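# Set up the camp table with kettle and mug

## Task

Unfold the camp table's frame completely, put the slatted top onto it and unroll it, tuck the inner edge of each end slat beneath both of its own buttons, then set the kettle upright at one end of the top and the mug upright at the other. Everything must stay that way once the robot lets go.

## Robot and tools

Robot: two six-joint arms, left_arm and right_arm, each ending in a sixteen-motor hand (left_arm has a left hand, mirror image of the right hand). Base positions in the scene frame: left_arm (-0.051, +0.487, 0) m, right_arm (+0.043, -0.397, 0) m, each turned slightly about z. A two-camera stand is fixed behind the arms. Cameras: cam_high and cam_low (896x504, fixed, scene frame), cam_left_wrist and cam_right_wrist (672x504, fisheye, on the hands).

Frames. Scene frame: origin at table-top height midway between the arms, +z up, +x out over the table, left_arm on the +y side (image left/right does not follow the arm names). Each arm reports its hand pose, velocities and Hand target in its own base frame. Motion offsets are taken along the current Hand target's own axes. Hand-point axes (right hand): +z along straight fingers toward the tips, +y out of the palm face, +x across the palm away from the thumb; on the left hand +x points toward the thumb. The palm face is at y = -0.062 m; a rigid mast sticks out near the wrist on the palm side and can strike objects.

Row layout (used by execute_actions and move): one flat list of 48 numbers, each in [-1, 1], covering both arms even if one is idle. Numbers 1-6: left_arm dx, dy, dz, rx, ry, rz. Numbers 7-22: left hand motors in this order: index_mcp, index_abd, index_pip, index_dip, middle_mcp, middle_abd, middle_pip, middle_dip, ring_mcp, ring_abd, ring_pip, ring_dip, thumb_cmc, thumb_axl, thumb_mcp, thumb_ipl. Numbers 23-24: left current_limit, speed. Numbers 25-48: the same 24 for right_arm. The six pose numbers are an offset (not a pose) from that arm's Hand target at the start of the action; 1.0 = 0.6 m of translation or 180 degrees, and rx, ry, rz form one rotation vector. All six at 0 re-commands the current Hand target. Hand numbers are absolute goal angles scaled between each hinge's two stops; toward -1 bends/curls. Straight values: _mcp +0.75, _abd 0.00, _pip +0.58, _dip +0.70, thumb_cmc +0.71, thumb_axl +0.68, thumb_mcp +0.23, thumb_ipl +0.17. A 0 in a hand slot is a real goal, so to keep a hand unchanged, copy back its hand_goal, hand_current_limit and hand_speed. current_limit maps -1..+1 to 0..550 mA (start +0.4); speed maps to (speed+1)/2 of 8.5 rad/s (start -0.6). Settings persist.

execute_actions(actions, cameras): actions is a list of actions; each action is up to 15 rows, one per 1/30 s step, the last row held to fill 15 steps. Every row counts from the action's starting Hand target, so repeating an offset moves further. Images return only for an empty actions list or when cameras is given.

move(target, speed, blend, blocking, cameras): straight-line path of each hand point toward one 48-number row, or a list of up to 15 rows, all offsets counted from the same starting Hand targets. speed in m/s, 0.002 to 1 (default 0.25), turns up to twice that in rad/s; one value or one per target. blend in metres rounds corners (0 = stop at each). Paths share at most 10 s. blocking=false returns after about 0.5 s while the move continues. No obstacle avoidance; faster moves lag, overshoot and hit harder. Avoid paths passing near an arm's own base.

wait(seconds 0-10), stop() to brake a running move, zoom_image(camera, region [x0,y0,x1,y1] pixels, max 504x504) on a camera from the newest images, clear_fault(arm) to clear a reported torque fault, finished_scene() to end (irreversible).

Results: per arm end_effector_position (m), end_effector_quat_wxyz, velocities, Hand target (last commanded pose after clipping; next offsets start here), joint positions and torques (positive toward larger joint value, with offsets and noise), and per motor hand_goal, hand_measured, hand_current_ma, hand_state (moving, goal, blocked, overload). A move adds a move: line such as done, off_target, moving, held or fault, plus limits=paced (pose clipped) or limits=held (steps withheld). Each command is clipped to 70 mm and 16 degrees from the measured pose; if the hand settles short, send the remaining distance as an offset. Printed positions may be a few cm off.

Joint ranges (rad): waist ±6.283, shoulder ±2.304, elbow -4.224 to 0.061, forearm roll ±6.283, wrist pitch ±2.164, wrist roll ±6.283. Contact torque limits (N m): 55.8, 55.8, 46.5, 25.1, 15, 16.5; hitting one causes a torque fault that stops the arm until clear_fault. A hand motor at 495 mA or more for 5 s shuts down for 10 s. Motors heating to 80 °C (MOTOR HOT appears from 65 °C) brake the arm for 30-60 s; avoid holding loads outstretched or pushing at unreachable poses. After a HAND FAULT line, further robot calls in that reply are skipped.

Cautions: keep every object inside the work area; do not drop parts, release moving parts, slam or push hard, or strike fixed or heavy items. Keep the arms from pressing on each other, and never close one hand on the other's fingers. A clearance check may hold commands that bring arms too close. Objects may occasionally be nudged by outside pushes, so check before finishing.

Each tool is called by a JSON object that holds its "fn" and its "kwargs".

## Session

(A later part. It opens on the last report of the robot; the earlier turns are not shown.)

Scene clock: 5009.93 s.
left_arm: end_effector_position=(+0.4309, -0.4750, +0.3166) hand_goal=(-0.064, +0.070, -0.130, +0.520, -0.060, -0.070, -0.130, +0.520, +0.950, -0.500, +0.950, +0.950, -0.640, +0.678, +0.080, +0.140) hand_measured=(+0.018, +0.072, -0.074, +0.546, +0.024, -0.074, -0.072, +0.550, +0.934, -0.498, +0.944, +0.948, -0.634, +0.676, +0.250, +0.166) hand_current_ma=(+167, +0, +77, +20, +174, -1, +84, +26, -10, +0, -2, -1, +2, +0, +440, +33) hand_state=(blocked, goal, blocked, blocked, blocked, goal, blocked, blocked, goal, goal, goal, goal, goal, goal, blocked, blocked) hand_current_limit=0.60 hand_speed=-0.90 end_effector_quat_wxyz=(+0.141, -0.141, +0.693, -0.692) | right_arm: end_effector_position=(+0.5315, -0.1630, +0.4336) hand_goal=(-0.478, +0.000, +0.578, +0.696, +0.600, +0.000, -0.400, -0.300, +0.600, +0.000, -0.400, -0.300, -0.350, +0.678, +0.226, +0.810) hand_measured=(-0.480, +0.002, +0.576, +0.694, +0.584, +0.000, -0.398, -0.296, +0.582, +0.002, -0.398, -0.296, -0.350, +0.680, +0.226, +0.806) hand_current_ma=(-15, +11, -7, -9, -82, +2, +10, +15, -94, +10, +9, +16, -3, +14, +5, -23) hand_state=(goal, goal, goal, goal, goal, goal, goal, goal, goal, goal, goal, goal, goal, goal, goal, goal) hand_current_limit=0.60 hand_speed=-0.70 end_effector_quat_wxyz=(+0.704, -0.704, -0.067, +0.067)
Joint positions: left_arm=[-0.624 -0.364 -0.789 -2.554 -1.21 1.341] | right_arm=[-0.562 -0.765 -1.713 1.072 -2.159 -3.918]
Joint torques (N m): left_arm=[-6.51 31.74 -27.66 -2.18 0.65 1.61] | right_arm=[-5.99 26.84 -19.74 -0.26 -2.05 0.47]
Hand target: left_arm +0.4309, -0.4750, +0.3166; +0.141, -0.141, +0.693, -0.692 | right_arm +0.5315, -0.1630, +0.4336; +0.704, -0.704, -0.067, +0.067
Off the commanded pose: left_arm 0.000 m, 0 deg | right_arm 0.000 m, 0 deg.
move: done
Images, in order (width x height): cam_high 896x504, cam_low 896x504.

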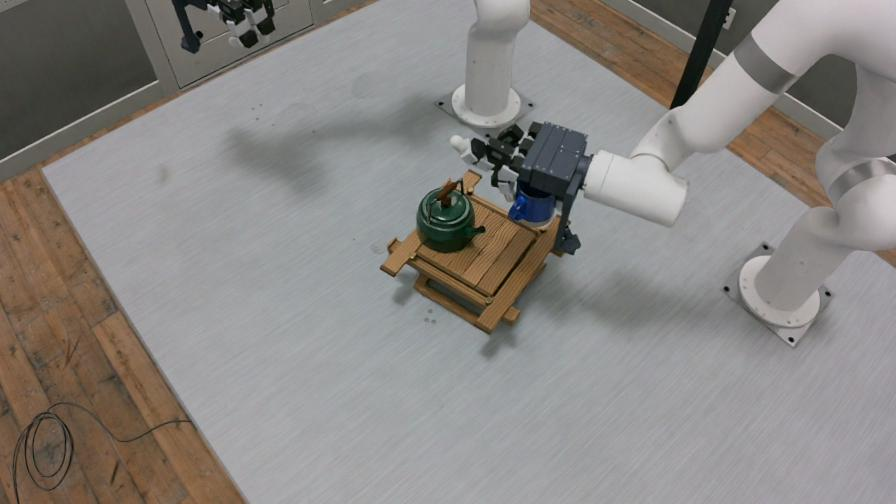

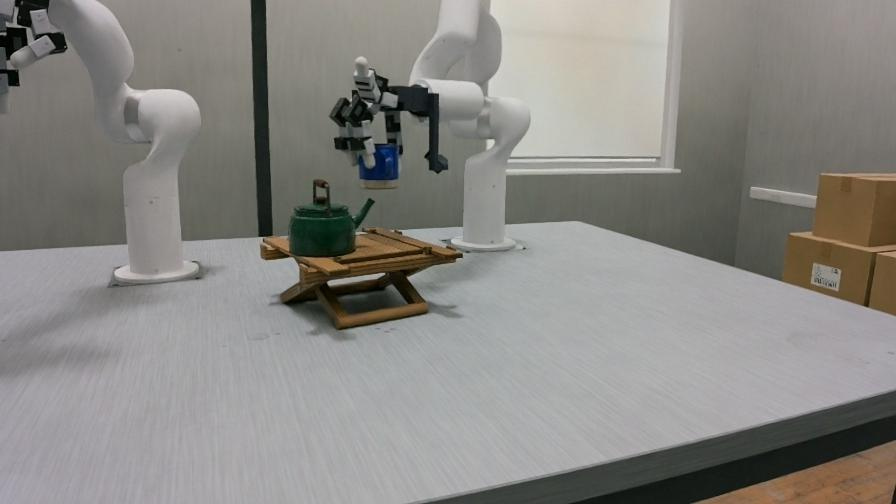

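{"fn": "move", "kwargs": {"target": [[0.0034,0,0.0216,0,0,0, -0.065,0.07,-0.13,0.52, -0.06,-0.07,-0.13,0.52, 0.95,-0.5,0.95,0.95, -0.64,0.678,0.08,0.14, 0.6,-0.9, 0,0,0,0,0,0, -0.478,0,0.578,0.696, 0.6,0,-0.4,-0.3, 0.6,0,-0.4,-0.3, -0.35,0.678,0.226,0.81, 0.6,-0.7],[0.0034,0.1333,0.0216,0,0,0, -0.065,0.07,-0.13,0.52, -0.06,-0.07,-0.13,0.52, 0.95,-0.5,0.95,0.95, -0.64,0.678,0.08,0.14, 0.6,-0.9, 0,0,0,0,0,0, -0.478,0,0.578,0.696, 0.6,0,-0.4,-0.3, 0.6,0,-0.4,-0.3, -0.35,0.678,0.226,0.81, 0.6,-0.7]], "speed": 0.06, "blend": 0.005, "cameras": ["cam_low", "cam_high"]}}

{"fn": "zoom_image", "kwargs": {"camera": "cam_low", "region": [300, 140, 460, 300]}}

{"fn": "zoom_image", "kwargs": {"camera": "cam_high", "region": [370, 130, 610, 340]}}

Scene clock: 5035.00 s.
left_arm: end_effector_position=(+0.4340, -0.4876, +0.2367) hand_goal=(-0.064, +0.070, -0.130, +0.520, -0.060, -0.070, -0.130, +0.520, +0.950, -0.500, +0.950, +0.950, -0.640, +0.678, +0.080, +0.140) hand_measured=(+0.018, +0.072, -0.074, +0.546, +0.024, -0.074, -0.072, +0.550, +0.934, -0.498, +0.944, +0.948, -0.634, +0.676, +0.250, +0.166) hand_current_ma=(+167, +0, +77, +20, +173, -1, +84, +26, -10, +0, -2, -1, +2, +0, +440, +33) hand_state=(blocked, goal, blocked, blocked, blocked, goal, blocked, blocked, goal, goal, goal, goal, goal, goal, blocked, blocked) hand_current_limit=0.60 hand_speed=-0.90 end_effector_quat_wxyz=(+0.141, -0.141, +0.693, -0.692) | right_arm: end_effector_position=(+0.5315, -0.1630, +0.4336) hand_goal=(-0.478, +0.000, +0.578, +0.696, +0.600, +0.000, -0.400, -0.300, +0.600, +0.000, -0.400, -0.300, -0.350, +0.678, +0.226, +0.810) hand_measured=(-0.480, +0.002, +0.576, +0.694, +0.584, +0.000, -0.398, -0.296, +0.582, +0.002, -0.398, -0.296, -0.350, +0.680, +0.226, +0.806) hand_current_ma=(-15, +11, -7, -9, -82, +2, +10, +15, -94, +10, +9, +16, -3, +14, +5, -23) hand_state=(goal, goal, goal, goal, goal, goal, goal, goal, goal, goal, goal, goal, goal, goal, goal, goal) hand_current_limit=0.60 hand_speed=-0.70 end_effector_quat_wxyz=(+0.704, -0.704, -0.067, +0.067)
Joint positions: left_arm=[-0.643 -0.558 -0.818 -2.599 -1.345 1.438] | right_arm=[-0.562 -0.765 -1.713 1.072 -2.159 -3.918]
Joint torques (N m): left_arm=[1.11 34.77 -24.6 -1.72 -5.49 1.53] | right_arm=[-6.74 25.69 -19.08 0.15 -1.96 0.7]
Hand target: left_arm +0.4341, -0.4876, +0.2366; +0.141, -0.141, +0.693, -0.692 | right_arm +0.5315, -0.1630, +0.4336; +0.704, -0.704, -0.067, +0.067
Off the commanded pose: left_arm 0.000 m, 0 deg | right_arm 0.000 m, 0 deg.
move: done
Images, in order (width x height): cam_high 896x504, cam_low 896x504.

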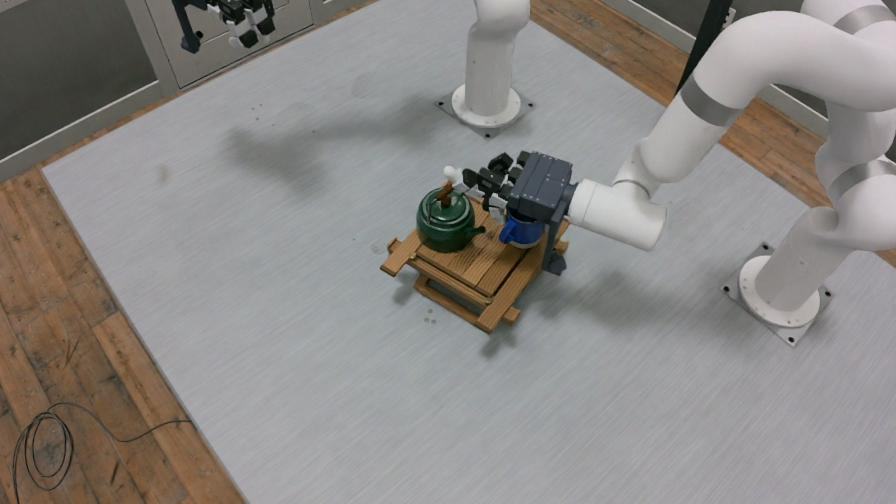

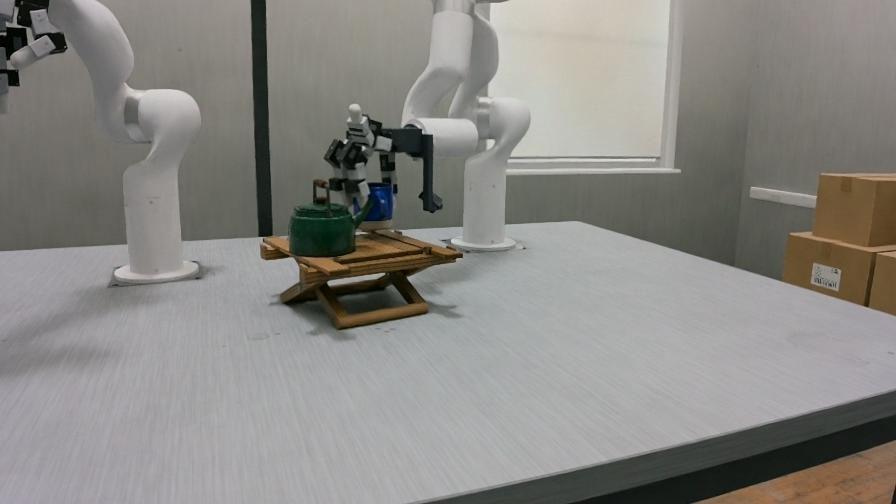

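Scaled by 3.150 from the camera's 896x504 image, which has a finer 1280x720 frame.

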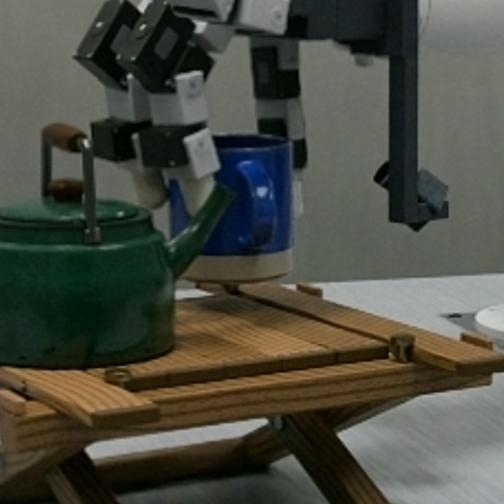

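Scaled by 2.100 from the camera's 896x504 image, which has a finer 1280x720 frame.

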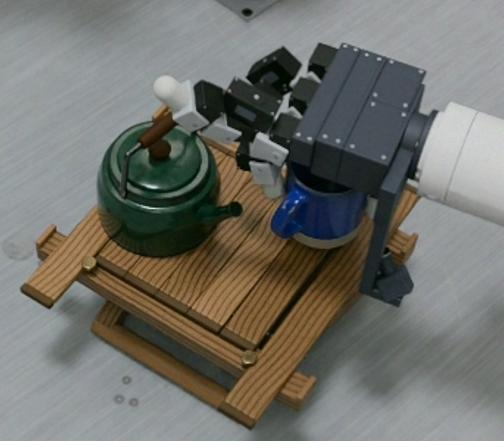

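{"fn": "move", "kwargs": {"target": [0,0.0233,0,0,0,0, -0.065,0.07,-0.13,0.52, -0.06,-0.07,-0.13,0.52, 0.95,-0.5,0.95,0.95, -0.64,0.678,0.08,0.14, 0.6,-0.9, 0,0,0,0,0,0, -0.478,0,0.578,0.696, 0.6,0,-0.4,-0.3, 0.6,0,-0.4,-0.3, -0.35,0.678,0.226,0.81, 0.6,-0.7], "speed": 0.03, "cameras": ["cam_low", "cam_high"]}}

{"fn": "zoom_image", "kwargs": {"camera": "cam_low", "region": [320, 180, 420, 280]}}

{"fn": "zoom_image", "kwargs": {"camera": "cam_high", "region": [450, 150, 590, 290]}}

Scene clock: 5046.67 s.
left_arm: end_effector_position=(+0.4341, -0.4876, +0.2227) hand_goal=(-0.064, +0.070, -0.130, +0.520, -0.060, -0.070, -0.130, +0.520, +0.950, -0.500, +0.950, +0.950, -0.640, +0.678, +0.080, +0.140) hand_measured=(+0.018, +0.072, -0.074, +0.546, +0.024, -0.074, -0.072, +0.550, +0.934, -0.498, +0.944, +0.948, -0.634, +0.676, +0.250, +0.166) hand_current_ma=(+167, +0, +77, +20, +173, -1, +84, +26, -10, +0, -2, -1, +2, +0, +440, +33) hand_state=(blocked, goal, blocked, blocked, blocked, goal, blocked, blocked, goal, goal, goal, goal, goal, goal, blocked, blocked) hand_current_limit=0.60 hand_speed=-0.90 end_effector_quat_wxyz=(+0.141, -0.141, +0.693, -0.692) | right_arm: end_effector_position=(+0.5315, -0.1630, +0.4336) hand_goal=(-0.478, +0.000, +0.578, +0.696, +0.600, +0.000, -0.400, -0.300, +0.600, +0.000, -0.400, -0.300, -0.350, +0.678, +0.226, +0.810) hand_measured=(-0.480, +0.002, +0.576, +0.694, +0.584, +0.000, -0.398, -0.296, +0.582, +0.002, -0.398, -0.296, -0.350, +0.680, +0.226, +0.806) hand_current_ma=(-15, +11, -7, -9, -82, +2, +10, +15, -94, +10, +9, +16, -3, +14, +5, -23) hand_state=(goal, goal, goal, goal, goal, goal, goal, goal, goal, goal, goal, goal, goal, goal, goal, goal) hand_current_limit=0.60 hand_speed=-0.70 end_effector_quat_wxyz=(+0.704, -0.704, -0.067, +0.067)
Joint positions: left_arm=[-0.643 -0.59 -0.822 -2.602 -1.369 1.452] | right_arm=[-0.562 -0.765 -1.713 1.072 -2.159 -3.918]
Joint torques (N m): left_arm=[3.4 35.98 -24.33 -1.93 -5.65 1.54] | right_arm=[-5.63 25.61 -18.79 -0.25 -1.83 0.61]
Hand target: left_arm +0.4341, -0.4876, +0.2226; +0.141, -0.141, +0.693, -0.692 | right_arm +0.5315, -0.1630, +0.4336; +0.704, -0.704, -0.067, +0.067
Off the commanded pose: left_arm 0.000 m, 0 deg | right_arm 0.000 m, 0 deg.
move: done
Images, in order (width x height): cam_high 896x504, cam_low 896x504.

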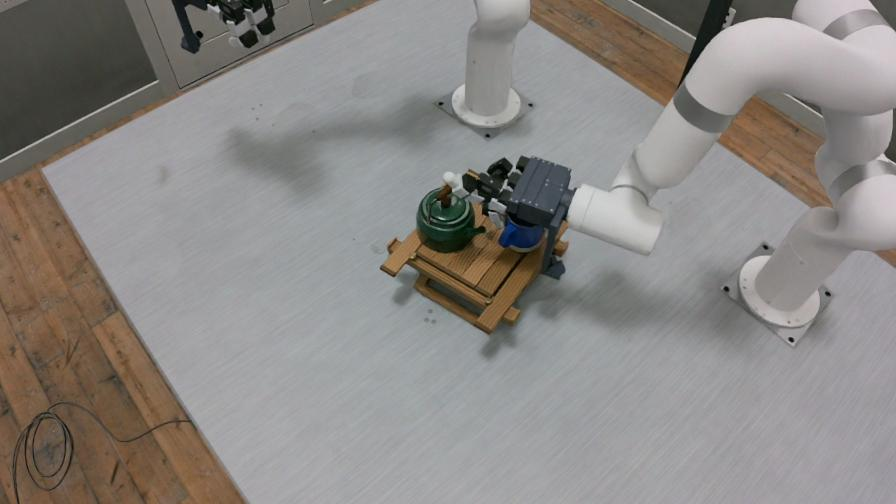

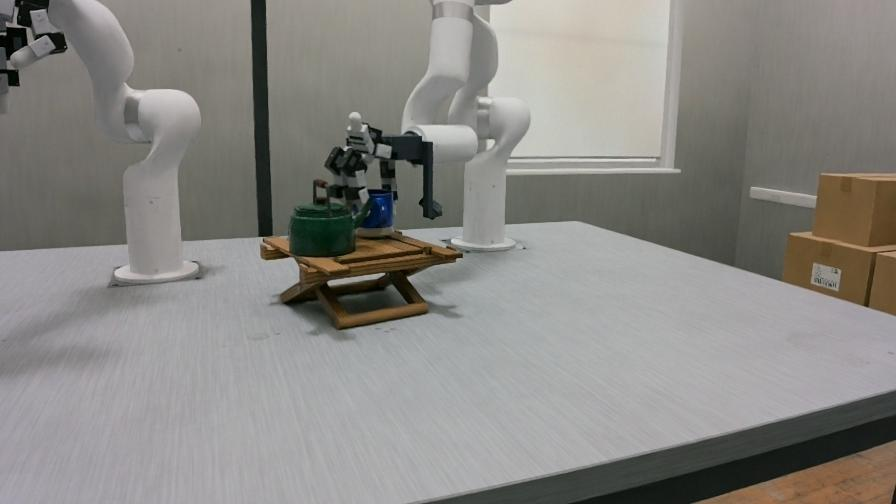

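Scaled by 5.040 from the camera's 896x504 image, which has a finer 1280x720 frame.

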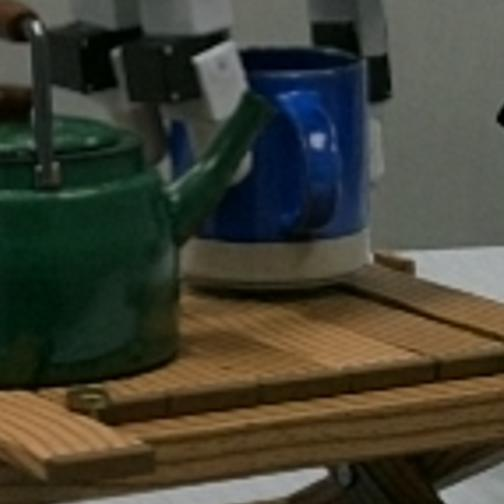

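Scaled by 3.600 from the camera's 896x504 image, which has a finer 1280x720 frame.

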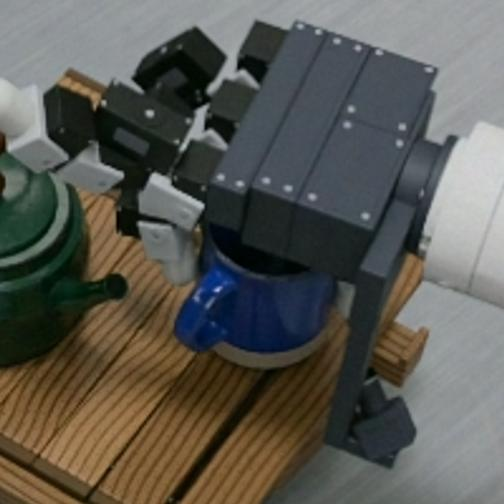

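{"fn": "move", "kwargs": {"target": [0,0.0058,0,0,0,0, -0.065,0.07,-0.13,0.52, -0.06,-0.07,-0.13,0.52, 0.95,-0.5,0.95,0.95, -0.64,0.678,0.08,0.14, 0.6,-0.9, 0,0,0,0,0,0, -0.478,0,0.578,0.696, 0.6,0,-0.4,-0.3, 0.6,0,-0.4,-0.3, -0.35,0.678,0.226,0.81, 0.6,-0.7], "speed": 0.015, "cameras": ["cam_low"]}}

{"fn": "zoom_image", "kwargs": {"camera": "cam_low", "region": [320, 180, 420, 280]}}

Scene clock: 5051.27 s.
left_arm: end_effector_position=(+0.4341, -0.4876, +0.2192) hand_goal=(-0.064, +0.070, -0.130, +0.520, -0.060, -0.070, -0.130, +0.520, +0.950, -0.500, +0.950, +0.950, -0.640, +0.678, +0.080, +0.140) hand_measured=(+0.018, +0.072, -0.074, +0.546, +0.024, -0.074, -0.072, +0.550, +0.934, -0.498, +0.944, +0.948, -0.634, +0.676, +0.250, +0.166) hand_current_ma=(+167, +0, +77, +20, +173, -1, +84, +26, -10, +0, -2, -1, +2, +0, +440, +33) hand_state=(blocked, goal, blocked, blocked, blocked, goal, blocked, blocked, goal, goal, goal, goal, goal, goal, blocked, blocked) hand_current_limit=0.60 hand_speed=-0.90 end_effector_quat_wxyz=(+0.141, -0.141, +0.693, -0.692) | right_arm: end_effector_position=(+0.5315, -0.1630, +0.4336) hand_goal=(-0.478, +0.000, +0.578, +0.696, +0.600, +0.000, -0.400, -0.300, +0.600, +0.000, -0.400, -0.300, -0.350, +0.678, +0.226, +0.810) hand_measured=(-0.480, +0.002, +0.576, +0.694, +0.584, +0.000, -0.398, -0.296, +0.582, +0.002, -0.398, -0.296, -0.350, +0.680, +0.226, +0.806) hand_current_ma=(-15, +11, -7, -9, -82, +2, +10, +15, -94, +10, +9, +16, -3, +14, +5, -23) hand_state=(goal, goal, goal, goal, goal, goal, goal, goal, goal, goal, goal, goal, goal, goal, goal, goal) hand_current_limit=0.60 hand_speed=-0.70 end_effector_quat_wxyz=(+0.704, -0.704, -0.067, +0.067)
Joint positions: left_arm=[-0.643 -0.598 -0.824 -2.603 -1.375 1.456] | right_arm=[-0.562 -0.765 -1.713 1.072 -2.159 -3.918]
Joint torques (N m): left_arm=[2.07 36.83 -23.77 -1.5 -5.43 1.49] | right_arm=[-7.09 24.31 -19.52 0.29 -1.79 0.61]
Hand target: left_arm +0.4341, -0.4876, +0.2192; +0.141, -0.141, +0.693, -0.692 | right_arm +0.5315, -0.1630, +0.4336; +0.704, -0.704, -0.067, +0.067
Off the commanded pose: left_arm 0.000 m, 0 deg | right_arm 0.000 m, 0 deg.
move: done
Images, in order (width x height): cam_low 896x504.

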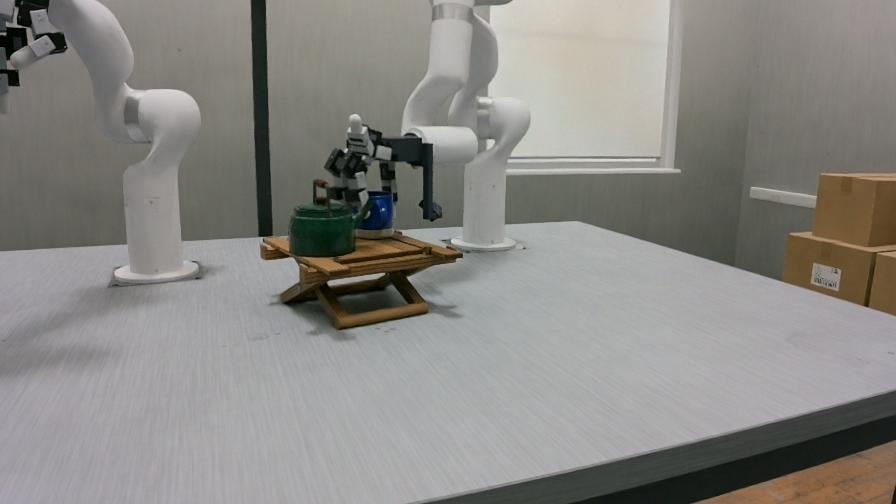

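Scaled by 5.040 from the camera's 896x504 image, which has a finer 1280x720 frame.

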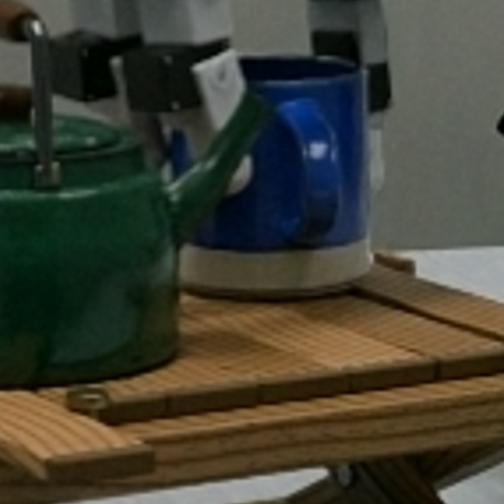

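{"fn": "move", "kwargs": {"target": [0,0.0025,0,0,0,0, -0.065,0.07,-0.13,0.52, -0.06,-0.07,-0.13,0.52, 0.95,-0.5,0.95,0.95, -0.64,0.678,0.08,0.14, 0.6,-0.9, 0,0,0,0,0,0, -0.478,0,0.578,0.696, 0.6,0,-0.4,-0.3, 0.6,0,-0.4,-0.3, -0.35,0.678,0.226,0.81, 0.6,-0.7], "speed": 0.01, "cameras": ["cam_low"]}}

{"fn": "zoom_image", "kwargs": {"camera": "cam_low", "region": [320, 180, 420, 280]}}

Scene clock: 5055.00 s.
left_arm: end_effector_position=(+0.4341, -0.4876, +0.2177) hand_goal=(-0.064, +0.070, -0.130, +0.520, -0.060, -0.070, -0.130, +0.520, +0.950, -0.500, +0.950, +0.950, -0.640, +0.678, +0.080, +0.140) hand_measured=(+0.018, +0.072, -0.074, +0.546, +0.024, -0.074, -0.072, +0.550, +0.934, -0.498, +0.944, +0.948, -0.634, +0.676, +0.250, +0.166) hand_current_ma=(+167, +0, +77, +20, +173, -1, +84, +26, -10, +0, -2, -1, +2, +0, +440, +33) hand_state=(blocked, goal, blocked, blocked, blocked, goal, blocked, blocked, goal, goal, goal, goal, goal, goal, blocked, blocked) hand_current_limit=0.60 hand_speed=-0.90 end_effector_quat_wxyz=(+0.141, -0.141, +0.693, -0.692) | right_arm: end_effector_position=(+0.5315, -0.1630, +0.4336) hand_goal=(-0.478, +0.000, +0.578, +0.696, +0.600, +0.000, -0.400, -0.300, +0.600, +0.000, -0.400, -0.300, -0.350, +0.678, +0.226, +0.810) hand_measured=(-0.480, +0.002, +0.576, +0.694, +0.584, +0.000, -0.398, -0.296, +0.582, +0.002, -0.398, -0.296, -0.350, +0.680, +0.226, +0.806) hand_current_ma=(-15, +11, -7, -9, -82, +2, +10, +15, -94, +10, +9, +16, -3, +14, +5, -23) hand_state=(goal, goal, goal, goal, goal, goal, goal, goal, goal, goal, goal, goal, goal, goal, goal, goal) hand_current_limit=0.60 hand_speed=-0.70 end_effector_quat_wxyz=(+0.704, -0.704, -0.067, +0.067)
Joint positions: left_arm=[-0.643 -0.602 -0.824 -2.603 -1.378 1.458] | right_arm=[-0.562 -0.765 -1.713 1.072 -2.159 -3.918]
Joint torques (N m): left_arm=[1.1 36.54 -23.12 -1.92 -5.53 1.56] | right_arm=[-5.81 25.57 -19.18 -0.04 -1.63 0.51]
Hand target: left_arm +0.4341, -0.4876, +0.2177; +0.141, -0.141, +0.693, -0.692 | right_arm +0.5315, -0.1630, +0.4336; +0.704, -0.704, -0.067, +0.067
Off the commanded pose: left_arm 0.000 m, 0 deg | right_arm 0.000 m, 0 deg.
move: done
Images, in order (width x height): cam_low 896x504.

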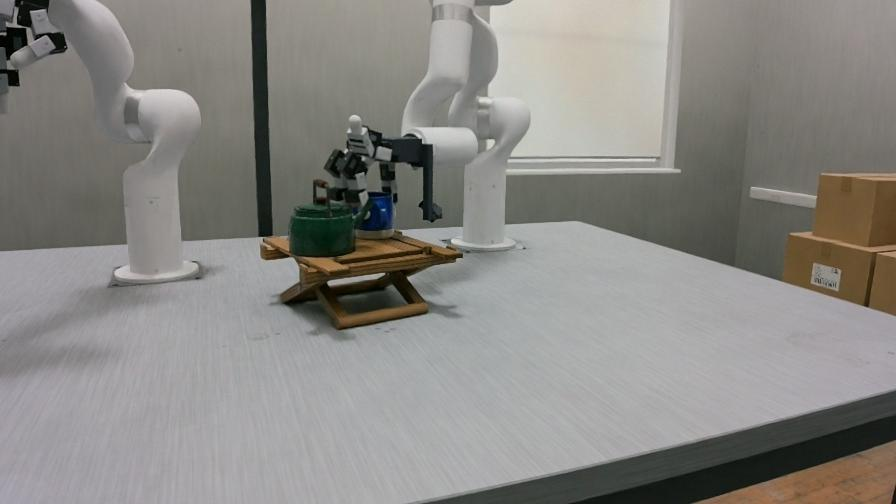

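Scaled by 5.040 from the camera's 896x504 image, which has a finer 1280x720 frame.

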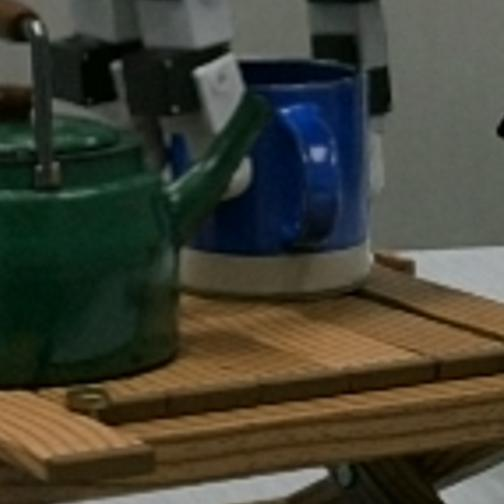

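{"fn": "move", "kwargs": {"target": [0,0.0022,0,0,0,0, -0.065,0.07,-0.13,0.52, -0.06,-0.07,-0.13,0.52, 0.95,-0.5,0.95,0.95, -0.64,0.678,0.08,0.14, 0.6,-0.9, 0,0,0,0,0,0, -0.478,0,0.578,0.696, 0.6,0,-0.4,-0.3, 0.6,0,-0.4,-0.3, -0.35,0.678,0.226,0.81, 0.6,-0.7], "speed": 0.01, "cameras": ["cam_low", "cam_high"]}}

{"fn": "zoom_image", "kwargs": {"camera": "cam_low", "region": [345, 180, 405, 250]}}

Scene clock: 5059.80 s.
left_arm: end_effector_position=(+0.4341, -0.4876, +0.2164) hand_goal=(-0.064, +0.070, -0.130, +0.520, -0.060, -0.070, -0.130, +0.520, +0.950, -0.500, +0.950, +0.950, -0.640, +0.678, +0.080, +0.140) hand_measured=(+0.018, +0.076, -0.074, +0.546, +0.024, -0.074, -0.072, +0.550, +0.934, -0.498, +0.944, +0.948, -0.634, +0.676, +0.250, +0.166) hand_current_ma=(+167, +1, +77, +20, +173, -1, +84, +26, -10, +0, -2, -1, +2, +0, +440, +33) hand_state=(blocked, goal, blocked, blocked, blocked, goal, blocked, blocked, goal, goal, goal, goal, goal, goal, blocked, blocked) hand_current_limit=0.60 hand_speed=-0.90 end_effector_quat_wxyz=(+0.141, -0.141, +0.693, -0.692) | right_arm: end_effector_position=(+0.5315, -0.1630, +0.4336) hand_goal=(-0.478, +0.000, +0.578, +0.696, +0.600, +0.000, -0.400, -0.300, +0.600, +0.000, -0.400, -0.300, -0.350, +0.678, +0.226, +0.810) hand_measured=(-0.480, +0.002, +0.576, +0.694, +0.584, +0.000, -0.398, -0.296, +0.582, +0.002, -0.398, -0.296, -0.350, +0.680, +0.226, +0.806) hand_current_ma=(-15, +11, -7, -9, -82, +2, +10, +15, -94, +10, +9, +16, -3, +14, +5, -23) hand_state=(goal, goal, goal, goal, goal, goal, goal, goal, goal, goal, goal, goal, goal, goal, goal, goal) hand_current_limit=0.60 hand_speed=-0.70 end_effector_quat_wxyz=(+0.704, -0.704, -0.067, +0.067)
Joint positions: left_arm=[-0.643 -0.605 -0.825 -2.604 -1.38 1.459] | right_arm=[-0.562 -0.765 -1.713 1.072 -2.159 -3.918]
Joint torques (N m): left_arm=[1.92 32.28 -21.02 -2.35 -4.17 1.85] | right_arm=[-5.61 25.45 -19.34 -0.1 -1.51 0.59]
Hand target: left_arm +0.4341, -0.4876, +0.2163; +0.141, -0.141, +0.693, -0.692 | right_arm +0.5315, -0.1630, +0.4336; +0.704, -0.704, -0.067, +0.067
Off the commanded pose: left_arm 0.000 m, 0 deg | right_arm 0.000 m, 0 deg.
move: done
Images, in order (width x height): cam_high 896x504, cam_low 896x504.

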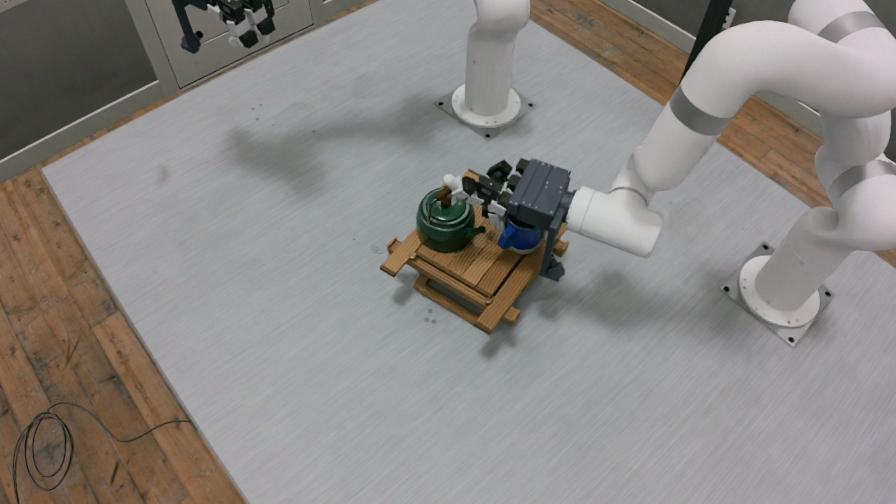

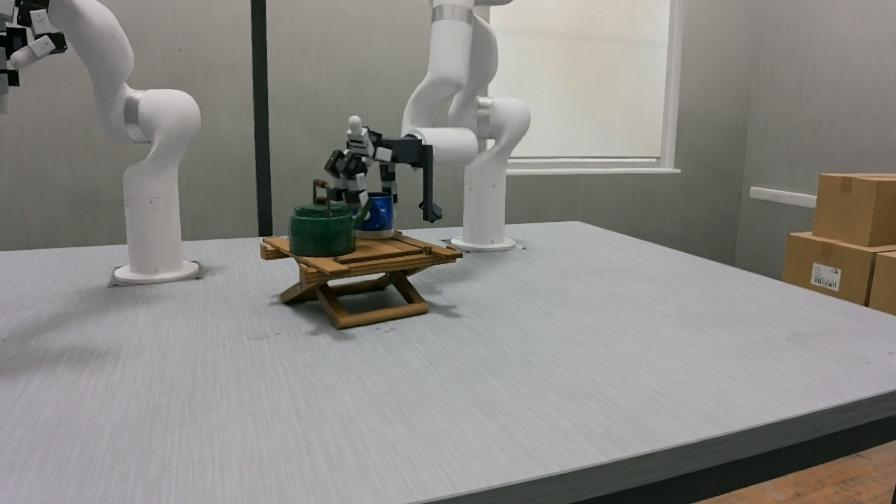

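Scaled by 7.200 from the camera's 896x504 image, which has a finer 1280x720 frame.

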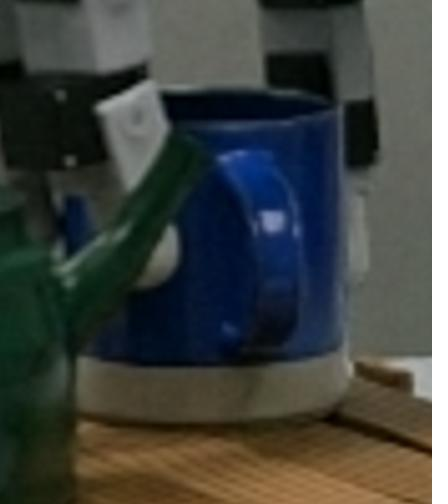

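{"fn": "execute_actions", "kwargs": {"actions": [[[0,-0.0008,0,0,0,0, 0.0,0.07,-0.085,0.54, 0.005,-0.07,-0.085,0.54, 0.95,-0.5,0.95,0.95, -0.64,0.678,0.22,0.16, 0.6,-0.95, 0,0,0,0,0,0, -0.478,0,0.578,0.696, 0.6,0,-0.4,-0.3, 0.6,0,-0.4,-0.3, -0.35,0.678,0.226,0.81, 0.6,-0.7]],[[0,0,0,0,0,0, 0.0,0.07,-0.085,0.54, 0.005,-0.07,-0.085,0.54, 0.95,-0.5,0.95,0.95, -0.64,0.678,0.22,0.16, 0.6,-0.95, 0,0,0,0,0,0, -0.478,0,0.578,0.696, 0.6,0,-0.4,-0.3, 0.6,0,-0.4,-0.3, -0.35,0.678,0.226,0.81, 0.6,-0.7]]], "cameras": ["cam_low"]}}

{"fn": "zoom_image", "kwargs": {"camera": "cam_low", "region": [345, 180, 405, 250]}}

Scene clock: 5066.27 s.
left_arm: end_effector_position=(+0.4341, -0.4876, +0.2168) hand_goal=(+0.000, +0.070, -0.084, +0.540, +0.006, -0.070, -0.084, +0.540, +0.950, -0.500, +0.950, +0.950, -0.640, +0.678, +0.220, +0.160) hand_measured=(+0.020, +0.076, -0.068, +0.550, +0.026, -0.074, -0.066, +0.554, +0.934, -0.498, +0.944, +0.948, -0.634, +0.676, +0.250, +0.172) hand_current_ma=(+14, +1, +8, +4, +14, -1, +11, +7, -10, +0, -2, -1, +1, +0, +40, +9) hand_state=(goal, goal, goal, goal, goal, goal, goal, goal, goal, goal, goal, goal, goal, goal, blocked, goal) hand_current_limit=0.60 hand_speed=-0.95 end_effector_quat_wxyz=(+0.141, -0.141, +0.693, -0.692) | right_arm: end_effector_position=(+0.5315, -0.1630, +0.4336) hand_goal=(-0.478, +0.000, +0.578, +0.696, +0.600, +0.000, -0.400, -0.300, +0.600, +0.000, -0.400, -0.300, -0.350, +0.678, +0.226, +0.810) hand_measured=(-0.480, +0.002, +0.576, +0.694, +0.584, +0.000, -0.398, -0.296, +0.582, +0.002, -0.398, -0.296, -0.350, +0.680, +0.226, +0.806) hand_current_ma=(-15, +11, -7, -9, -82, +2, +10, +15, -94, +10, +9, +16, -3, +14, +5, -23) hand_state=(goal, goal, goal, goal, goal, goal, goal, goal, goal, goal, goal, goal, goal, goal, goal, goal) hand_current_limit=0.60 hand_speed=-0.70 end_effector_quat_wxyz=(+0.704, -0.704, -0.067, +0.067)
Joint positions: left_arm=[-0.643 -0.604 -0.825 -2.604 -1.379 1.459] | right_arm=[-0.562 -0.765 -1.713 1.072 -2.159 -3.918]
Joint torques (N m): left_arm=[2.2 58.29 -14.3 1.3 0.08 -1.72] | right_arm=[-5.83 26.32 -18.43 -0.29 -1.32 0.61]
Hand target: left_arm +0.4341, -0.4876, +0.2168; +0.141, -0.141, +0.693, -0.692 | right_arm +0.5315, -0.1630, +0.4336; +0.704, -0.704, -0.067, +0.067
Off the commanded pose: left_arm 0.000 m, 0 deg | right_arm 0.000 m, 0 deg.
Step readings (end_effector_position of left_arm | right_arm):
0: (+0.4341, -0.4876, +0.2164) | (+0.5315, -0.1630, +0.4336)
1: (+0.4341, -0.4876, +0.2164) | (+0.5315, -0.1630, +0.4336)
2: (+0.4341, -0.4876, +0.2164) | (+0.5315, -0.1630, +0.4336)
4: (+0.4341, -0.4875, +0.2165) | (+0.5315, -0.1630, +0.4336)
8: (+0.4341, -0.4875, +0.2167) | (+0.5315, -0.1630, +0.4336)
15: (+0.4341, -0.4876, +0.2168) | (+0.5315, -0.1630, +0.4336)
16: (+0.4341, -0.4876, +0.2168) | (+0.5315, -0.1630, +0.4336)
17: (+0.4341, -0.4876, +0.2168) | (+0.5315, -0.1630, +0.4336)
19: (+0.4341, -0.4876, +0.2168) | (+0.5315, -0.1630, +0.4336)
23: (+0.4341, -0.4876, +0.2168) | (+0.5315, -0.1630, +0.4336)
30: (+0.4341, -0.4876, +0.2168) | (+0.5315, -0.1630, +0.4336)
Images, in order (width x height): cam_low 896x504.

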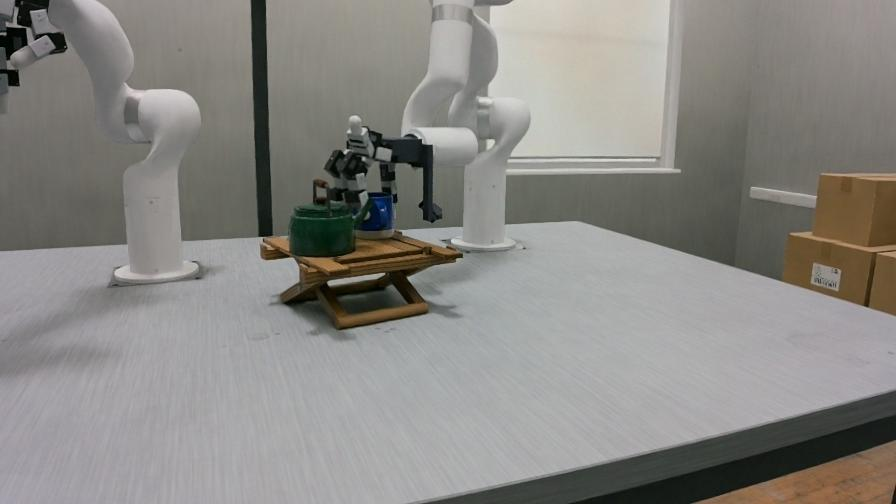

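Scaled by 7.200 from the camera's 896x504 image, which has a finer 1280x720 frame.

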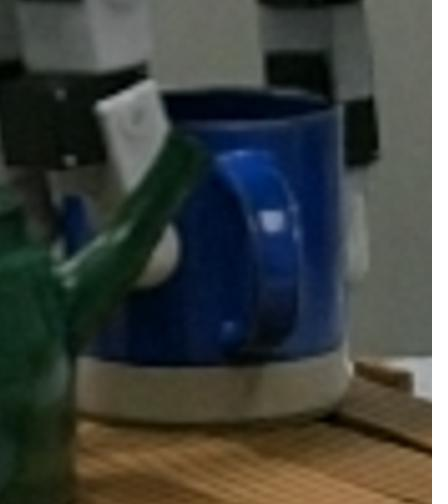

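{"fn": "execute_actions", "kwargs": {"actions": [[[0,0,0,0,0,0, 0.06,0.07,-0.08,0.55, 0.065,-0.07,-0.08,0.55, 0.95,-0.5,0.95,0.95, -0.64,0.678,0.29,0.17, 0.6,-0.96, 0,0,0,0,0,0, -0.478,0,0.578,0.696, 0.6,0,-0.4,-0.3, 0.6,0,-0.4,-0.3, -0.35,0.678,0.226,0.81, 0.6,-0.7]],[[0,0,0,0,0,0, 0.06,0.07,-0.08,0.55, 0.065,-0.07,-0.08,0.55, 0.95,-0.5,0.95,0.95, -0.64,0.678,0.29,0.17, 0.6,-0.96, 0,0,0,0,0,0, -0.478,0,0.578,0.696, 0.6,0,-0.4,-0.3, 0.6,0,-0.4,-0.3, -0.35,0.678,0.226,0.81, 0.6,-0.7]]], "cameras": ["cam_low","cam_high"]}}

{"fn": "zoom_image", "kwargs": {"camera": "cam_low", "region": [345, 180, 405, 250]}}

{"fn": "zoom_image", "kwargs": {"camera": "cam_high", "region": [450, 150, 590, 290]}}

Scene clock: 5073.97 s.
left_arm: end_effector_position=(+0.4341, -0.4876, +0.2168) hand_goal=(+0.060, +0.070, -0.080, +0.550, +0.066, -0.070, -0.080, +0.550, +0.950, -0.500, +0.950, +0.950, -0.640, +0.678, +0.290, +0.170) hand_measured=(+0.048, +0.074, -0.076, +0.552, +0.054, -0.074, -0.078, +0.554, +0.934, -0.498, +0.944, +0.948, -0.636, +0.676, +0.288, +0.172) hand_current_ma=(-7, +1, +1, +0, -7, +0, +1, +1, -10, +0, -2, -1, +1, +0, -1, +0) hand_state=(goal, goal, goal, goal, goal, goal, goal, goal, goal, goal, goal, goal, goal, goal, goal, goal) hand_current_limit=0.60 hand_speed=-0.96 end_effector_quat_wxyz=(+0.141, -0.141, +0.693, -0.692) | right_arm: end_effector_position=(+0.5315, -0.1630, +0.4336) hand_goal=(-0.478, +0.000, +0.578, +0.696, +0.600, +0.000, -0.400, -0.300, +0.600, +0.000, -0.400, -0.300, -0.350, +0.678, +0.226, +0.810) hand_measured=(-0.480, +0.002, +0.576, +0.694, +0.584, +0.000, -0.398, -0.296, +0.582, +0.002, -0.398, -0.296, -0.350, +0.680, +0.226, +0.806) hand_current_ma=(-15, +11, -7, -9, -82, +2, +10, +15, -94, +10, +9, +16, -3, +14, +5, -23) hand_state=(goal, goal, goal, goal, goal, goal, goal, goal, goal, goal, goal, goal, goal, goal, goal, goal) hand_current_limit=0.60 hand_speed=-0.70 end_effector_quat_wxyz=(+0.704, -0.704, -0.067, +0.067)
Joint positions: left_arm=[-0.643 -0.604 -0.825 -2.604 -1.379 1.459] | right_arm=[-0.562 -0.765 -1.713 1.072 -2.159 -3.918]
Joint torques (N m): left_arm=[0.66 54.2 -20.8 1.33 -4.85 -1.37] | right_arm=[-5.74 26.46 -18.55 0.18 -1.2 0.61]
Hand target: left_arm +0.4341, -0.4876, +0.2168; +0.141, -0.141, +0.693, -0.692 | right_arm +0.5315, -0.1630, +0.4336; +0.704, -0.704, -0.067, +0.067
Off the commanded pose: left_arm 0.000 m, 0 deg | right_arm 0.000 m, 0 deg.
Step readings (end_effector_position of left_arm | right_arm):
0: (+0.4341, -0.4876, +0.2168) | (+0.5315, -0.1630, +0.4336)
1: (+0.4341, -0.4876, +0.2168) | (+0.5315, -0.1630, +0.4336)
2: (+0.4341, -0.4876, +0.2168) | (+0.5315, -0.1630, +0.4336)
4: (+0.4341, -0.4876, +0.2168) | (+0.5315, -0.1630, +0.4336)
8: (+0.4341, -0.4876, +0.2168) | (+0.5315, -0.1630, +0.4336)
15: (+0.4341, -0.4876, +0.2168) | (+0.5315, -0.1630, +0.4336)
16: (+0.4341, -0.4876, +0.2168) | (+0.5315, -0.1630, +0.4336)
17: (+0.4341, -0.4876, +0.2168) | (+0.5315, -0.1630, +0.4336)
19: (+0.4341, -0.4876, +0.2168) | (+0.5315, -0.1630, +0.4336)
23: (+0.4341, -0.4876, +0.2168) | (+0.5315, -0.1630, +0.4336)
30: (+0.4341, -0.4876, +0.2168) | (+0.5315, -0.1630, +0.4336)
Images, in order (width x height): cam_high 896x504, cam_low 896x504.

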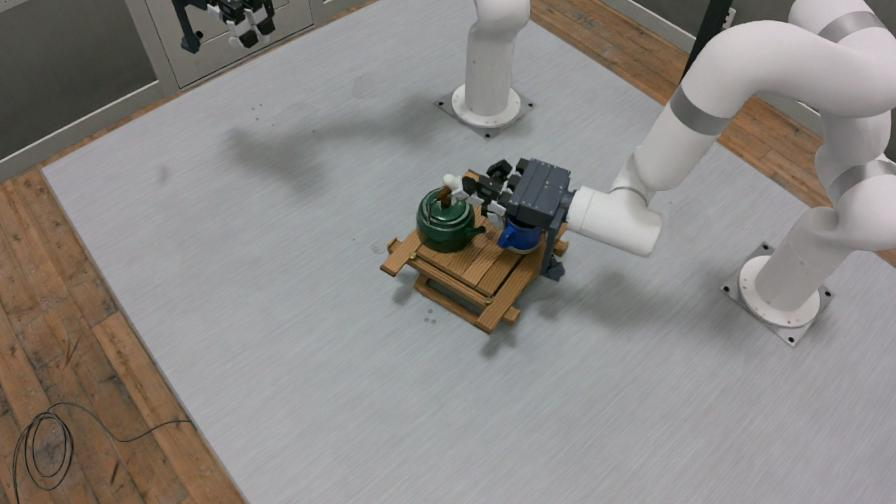

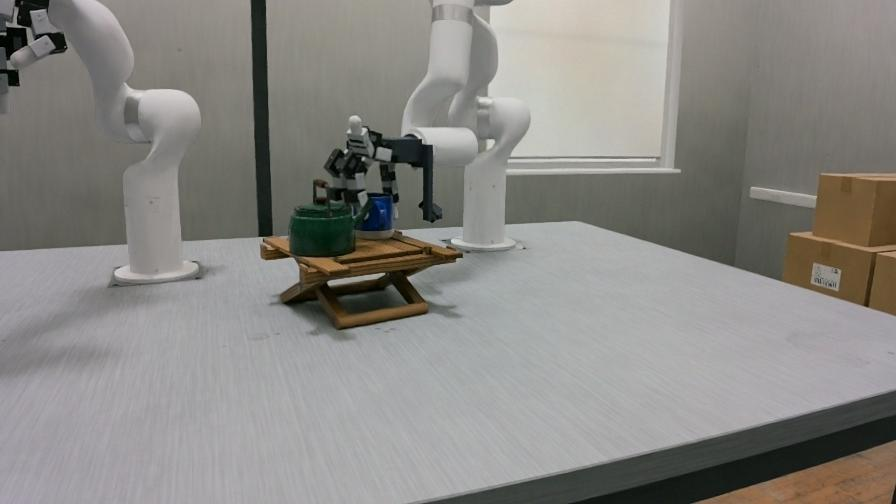

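Scaled by 7.200 from the camera's 896x504 image, which has a finer 1280x720 frame.

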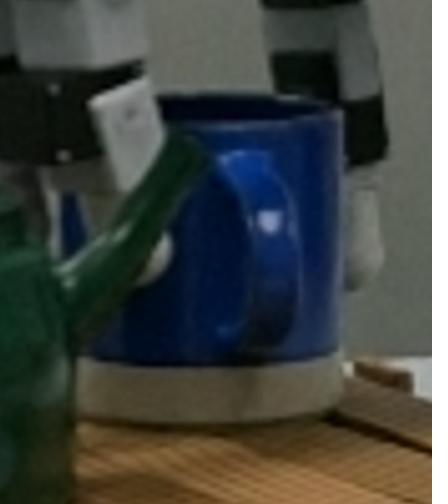

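Scaled by 3.600 from the camera's 896x504 image, which has a finer 1280x720 frame.

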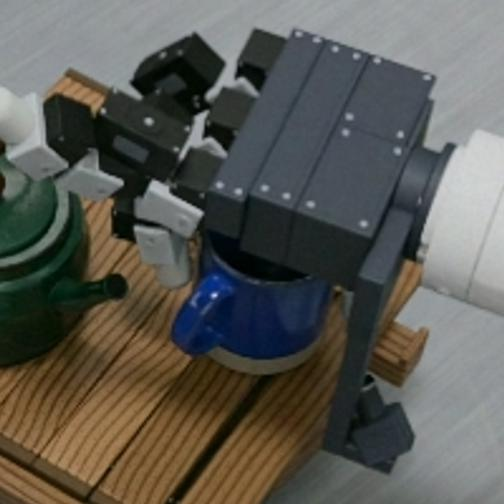

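{"fn": "execute_actions", "kwargs": {"actions": [[[0,0,0,0,0,0, 0.12,0.07,-0.08,0.55, 0.12,-0.07,-0.08,0.55, 0.95,-0.5,0.95,0.95, -0.64,0.678,0.36,0.17, 0.6,-0.95, 0,0,0,0,0,0, -0.478,0,0.578,0.696, 0.6,0,-0.4,-0.3, 0.6,0,-0.4,-0.3, -0.35,0.678,0.226,0.81, 0.6,-0.7]],[[0,0,0,0,0,0, 0.12,0.07,-0.08,0.55, 0.12,-0.07,-0.08,0.55, 0.95,-0.5,0.95,0.95, -0.64,0.678,0.36,0.17, 0.6,-0.95, 0,0,0,0,0,0, -0.478,0,0.578,0.696, 0.6,0,-0.4,-0.3, 0.6,0,-0.4,-0.3, -0.35,0.678,0.226,0.81, 0.6,-0.7]]], "cameras": ["cam_low"]}}

{"fn": "zoom_image", "kwargs": {"camera": "cam_low", "region": [320, 160, 420, 260]}}

Scene clock: 5079.20 s.
left_arm: end_effector_position=(+0.4341, -0.4876, +0.2168) hand_goal=(+0.120, +0.070, -0.080, +0.550, +0.120, -0.070, -0.080, +0.550, +0.950, -0.500, +0.950, +0.950, -0.640, +0.678, +0.360, +0.170) hand_measured=(+0.106, +0.074, -0.078, +0.552, +0.106, -0.074, -0.078, +0.554, +0.934, -0.498, +0.944, +0.948, -0.636, +0.676, +0.356, +0.172) hand_current_ma=(-8, +1, +1, +0, -8, +0, +0, +1, -10, +0, -2, -1, +1, +0, -1, +0) hand_state=(goal, goal, goal, goal, goal, goal, goal, goal, goal, goal, goal, goal, goal, goal, goal, goal) hand_current_limit=0.60 hand_speed=-0.95 end_effector_quat_wxyz=(+0.141, -0.141, +0.693, -0.692) | right_arm: end_effector_position=(+0.5315, -0.1630, +0.4336) hand_goal=(-0.478, +0.000, +0.578, +0.696, +0.600, +0.000, -0.400, -0.300, +0.600, +0.000, -0.400, -0.300, -0.350, +0.678, +0.226, +0.810) hand_measured=(-0.480, +0.002, +0.576, +0.694, +0.584, +0.000, -0.398, -0.296, +0.582, +0.002, -0.398, -0.296, -0.350, +0.680, +0.226, +0.806) hand_current_ma=(-15, +11, -7, -9, -82, +2, +10, +15, -94, +10, +9, +16, -3, +14, +5, -23) hand_state=(goal, goal, goal, goal, goal, goal, goal, goal, goal, goal, goal, goal, goal, goal, goal, goal) hand_current_limit=0.60 hand_speed=-0.70 end_effector_quat_wxyz=(+0.704, -0.704, -0.067, +0.067)
Joint positions: left_arm=[-0.643 -0.604 -0.825 -2.604 -1.379 1.459] | right_arm=[-0.562 -0.765 -1.713 1.072 -2.159 -3.918]
Joint torques (N m): left_arm=[1.18 43.38 -21.28 1.06 -4.82 -0.45] | right_arm=[-6.04 26.41 -18.84 -0.12 -1.01 0.55]
Hand target: left_arm +0.4341, -0.4876, +0.2168; +0.141, -0.141, +0.693, -0.692 | right_arm +0.5315, -0.1630, +0.4336; +0.704, -0.704, -0.067, +0.067
Off the commanded pose: left_arm 0.000 m, 0 deg | right_arm 0.000 m, 0 deg.
Step readings (end_effector_position of left_arm | right_arm):
0: (+0.4341, -0.4876, +0.2168) | (+0.5315, -0.1630, +0.4336)
1: (+0.4341, -0.4876, +0.2168) | (+0.5315, -0.1630, +0.4336)
2: (+0.4341, -0.4876, +0.2168) | (+0.5315, -0.1630, +0.4336)
4: (+0.4341, -0.4876, +0.2168) | (+0.5315, -0.1630, +0.4336)
8: (+0.4341, -0.4876, +0.2168) | (+0.5315, -0.1630, +0.4336)
15: (+0.4341, -0.4876, +0.2168) | (+0.5315, -0.1630, +0.4336)
16: (+0.4341, -0.4876, +0.2168) | (+0.5315, -0.1630, +0.4336)
17: (+0.4341, -0.4876, +0.2168) | (+0.5315, -0.1630, +0.4336)
19: (+0.4341, -0.4876, +0.2168) | (+0.5315, -0.1630, +0.4336)
23: (+0.4341, -0.4876, +0.2168) | (+0.5315, -0.1630, +0.4336)
30: (+0.4341, -0.4876, +0.2168) | (+0.5315, -0.1630, +0.4336)
Images, in order (width x height): cam_low 896x504.

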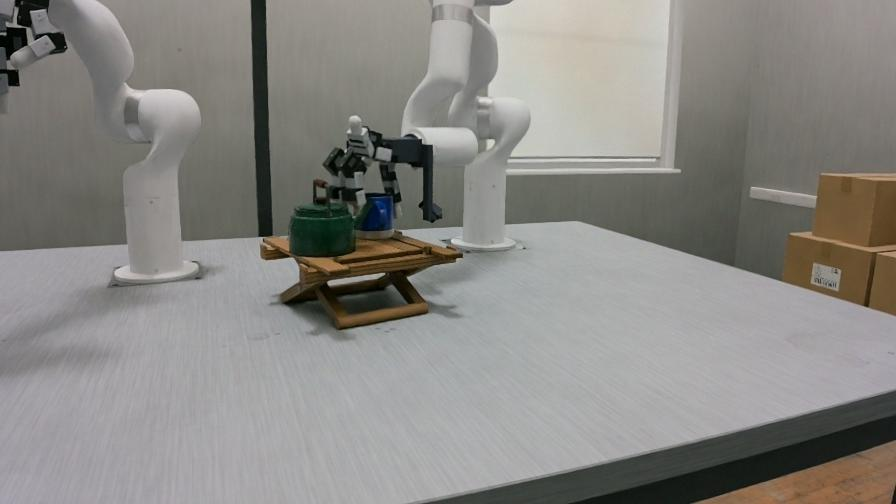

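Scaled by 5.040 from the camera's 896x504 image, which has a finer 1280x720 frame.

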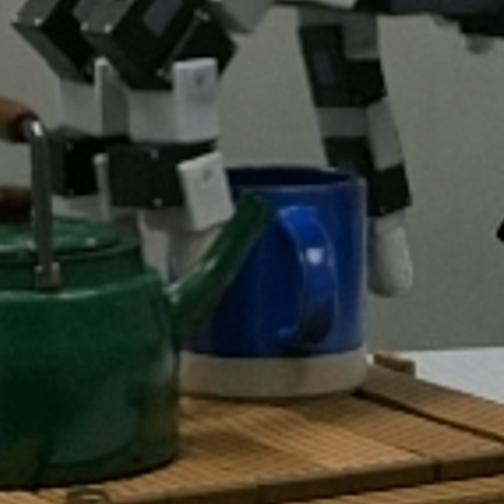

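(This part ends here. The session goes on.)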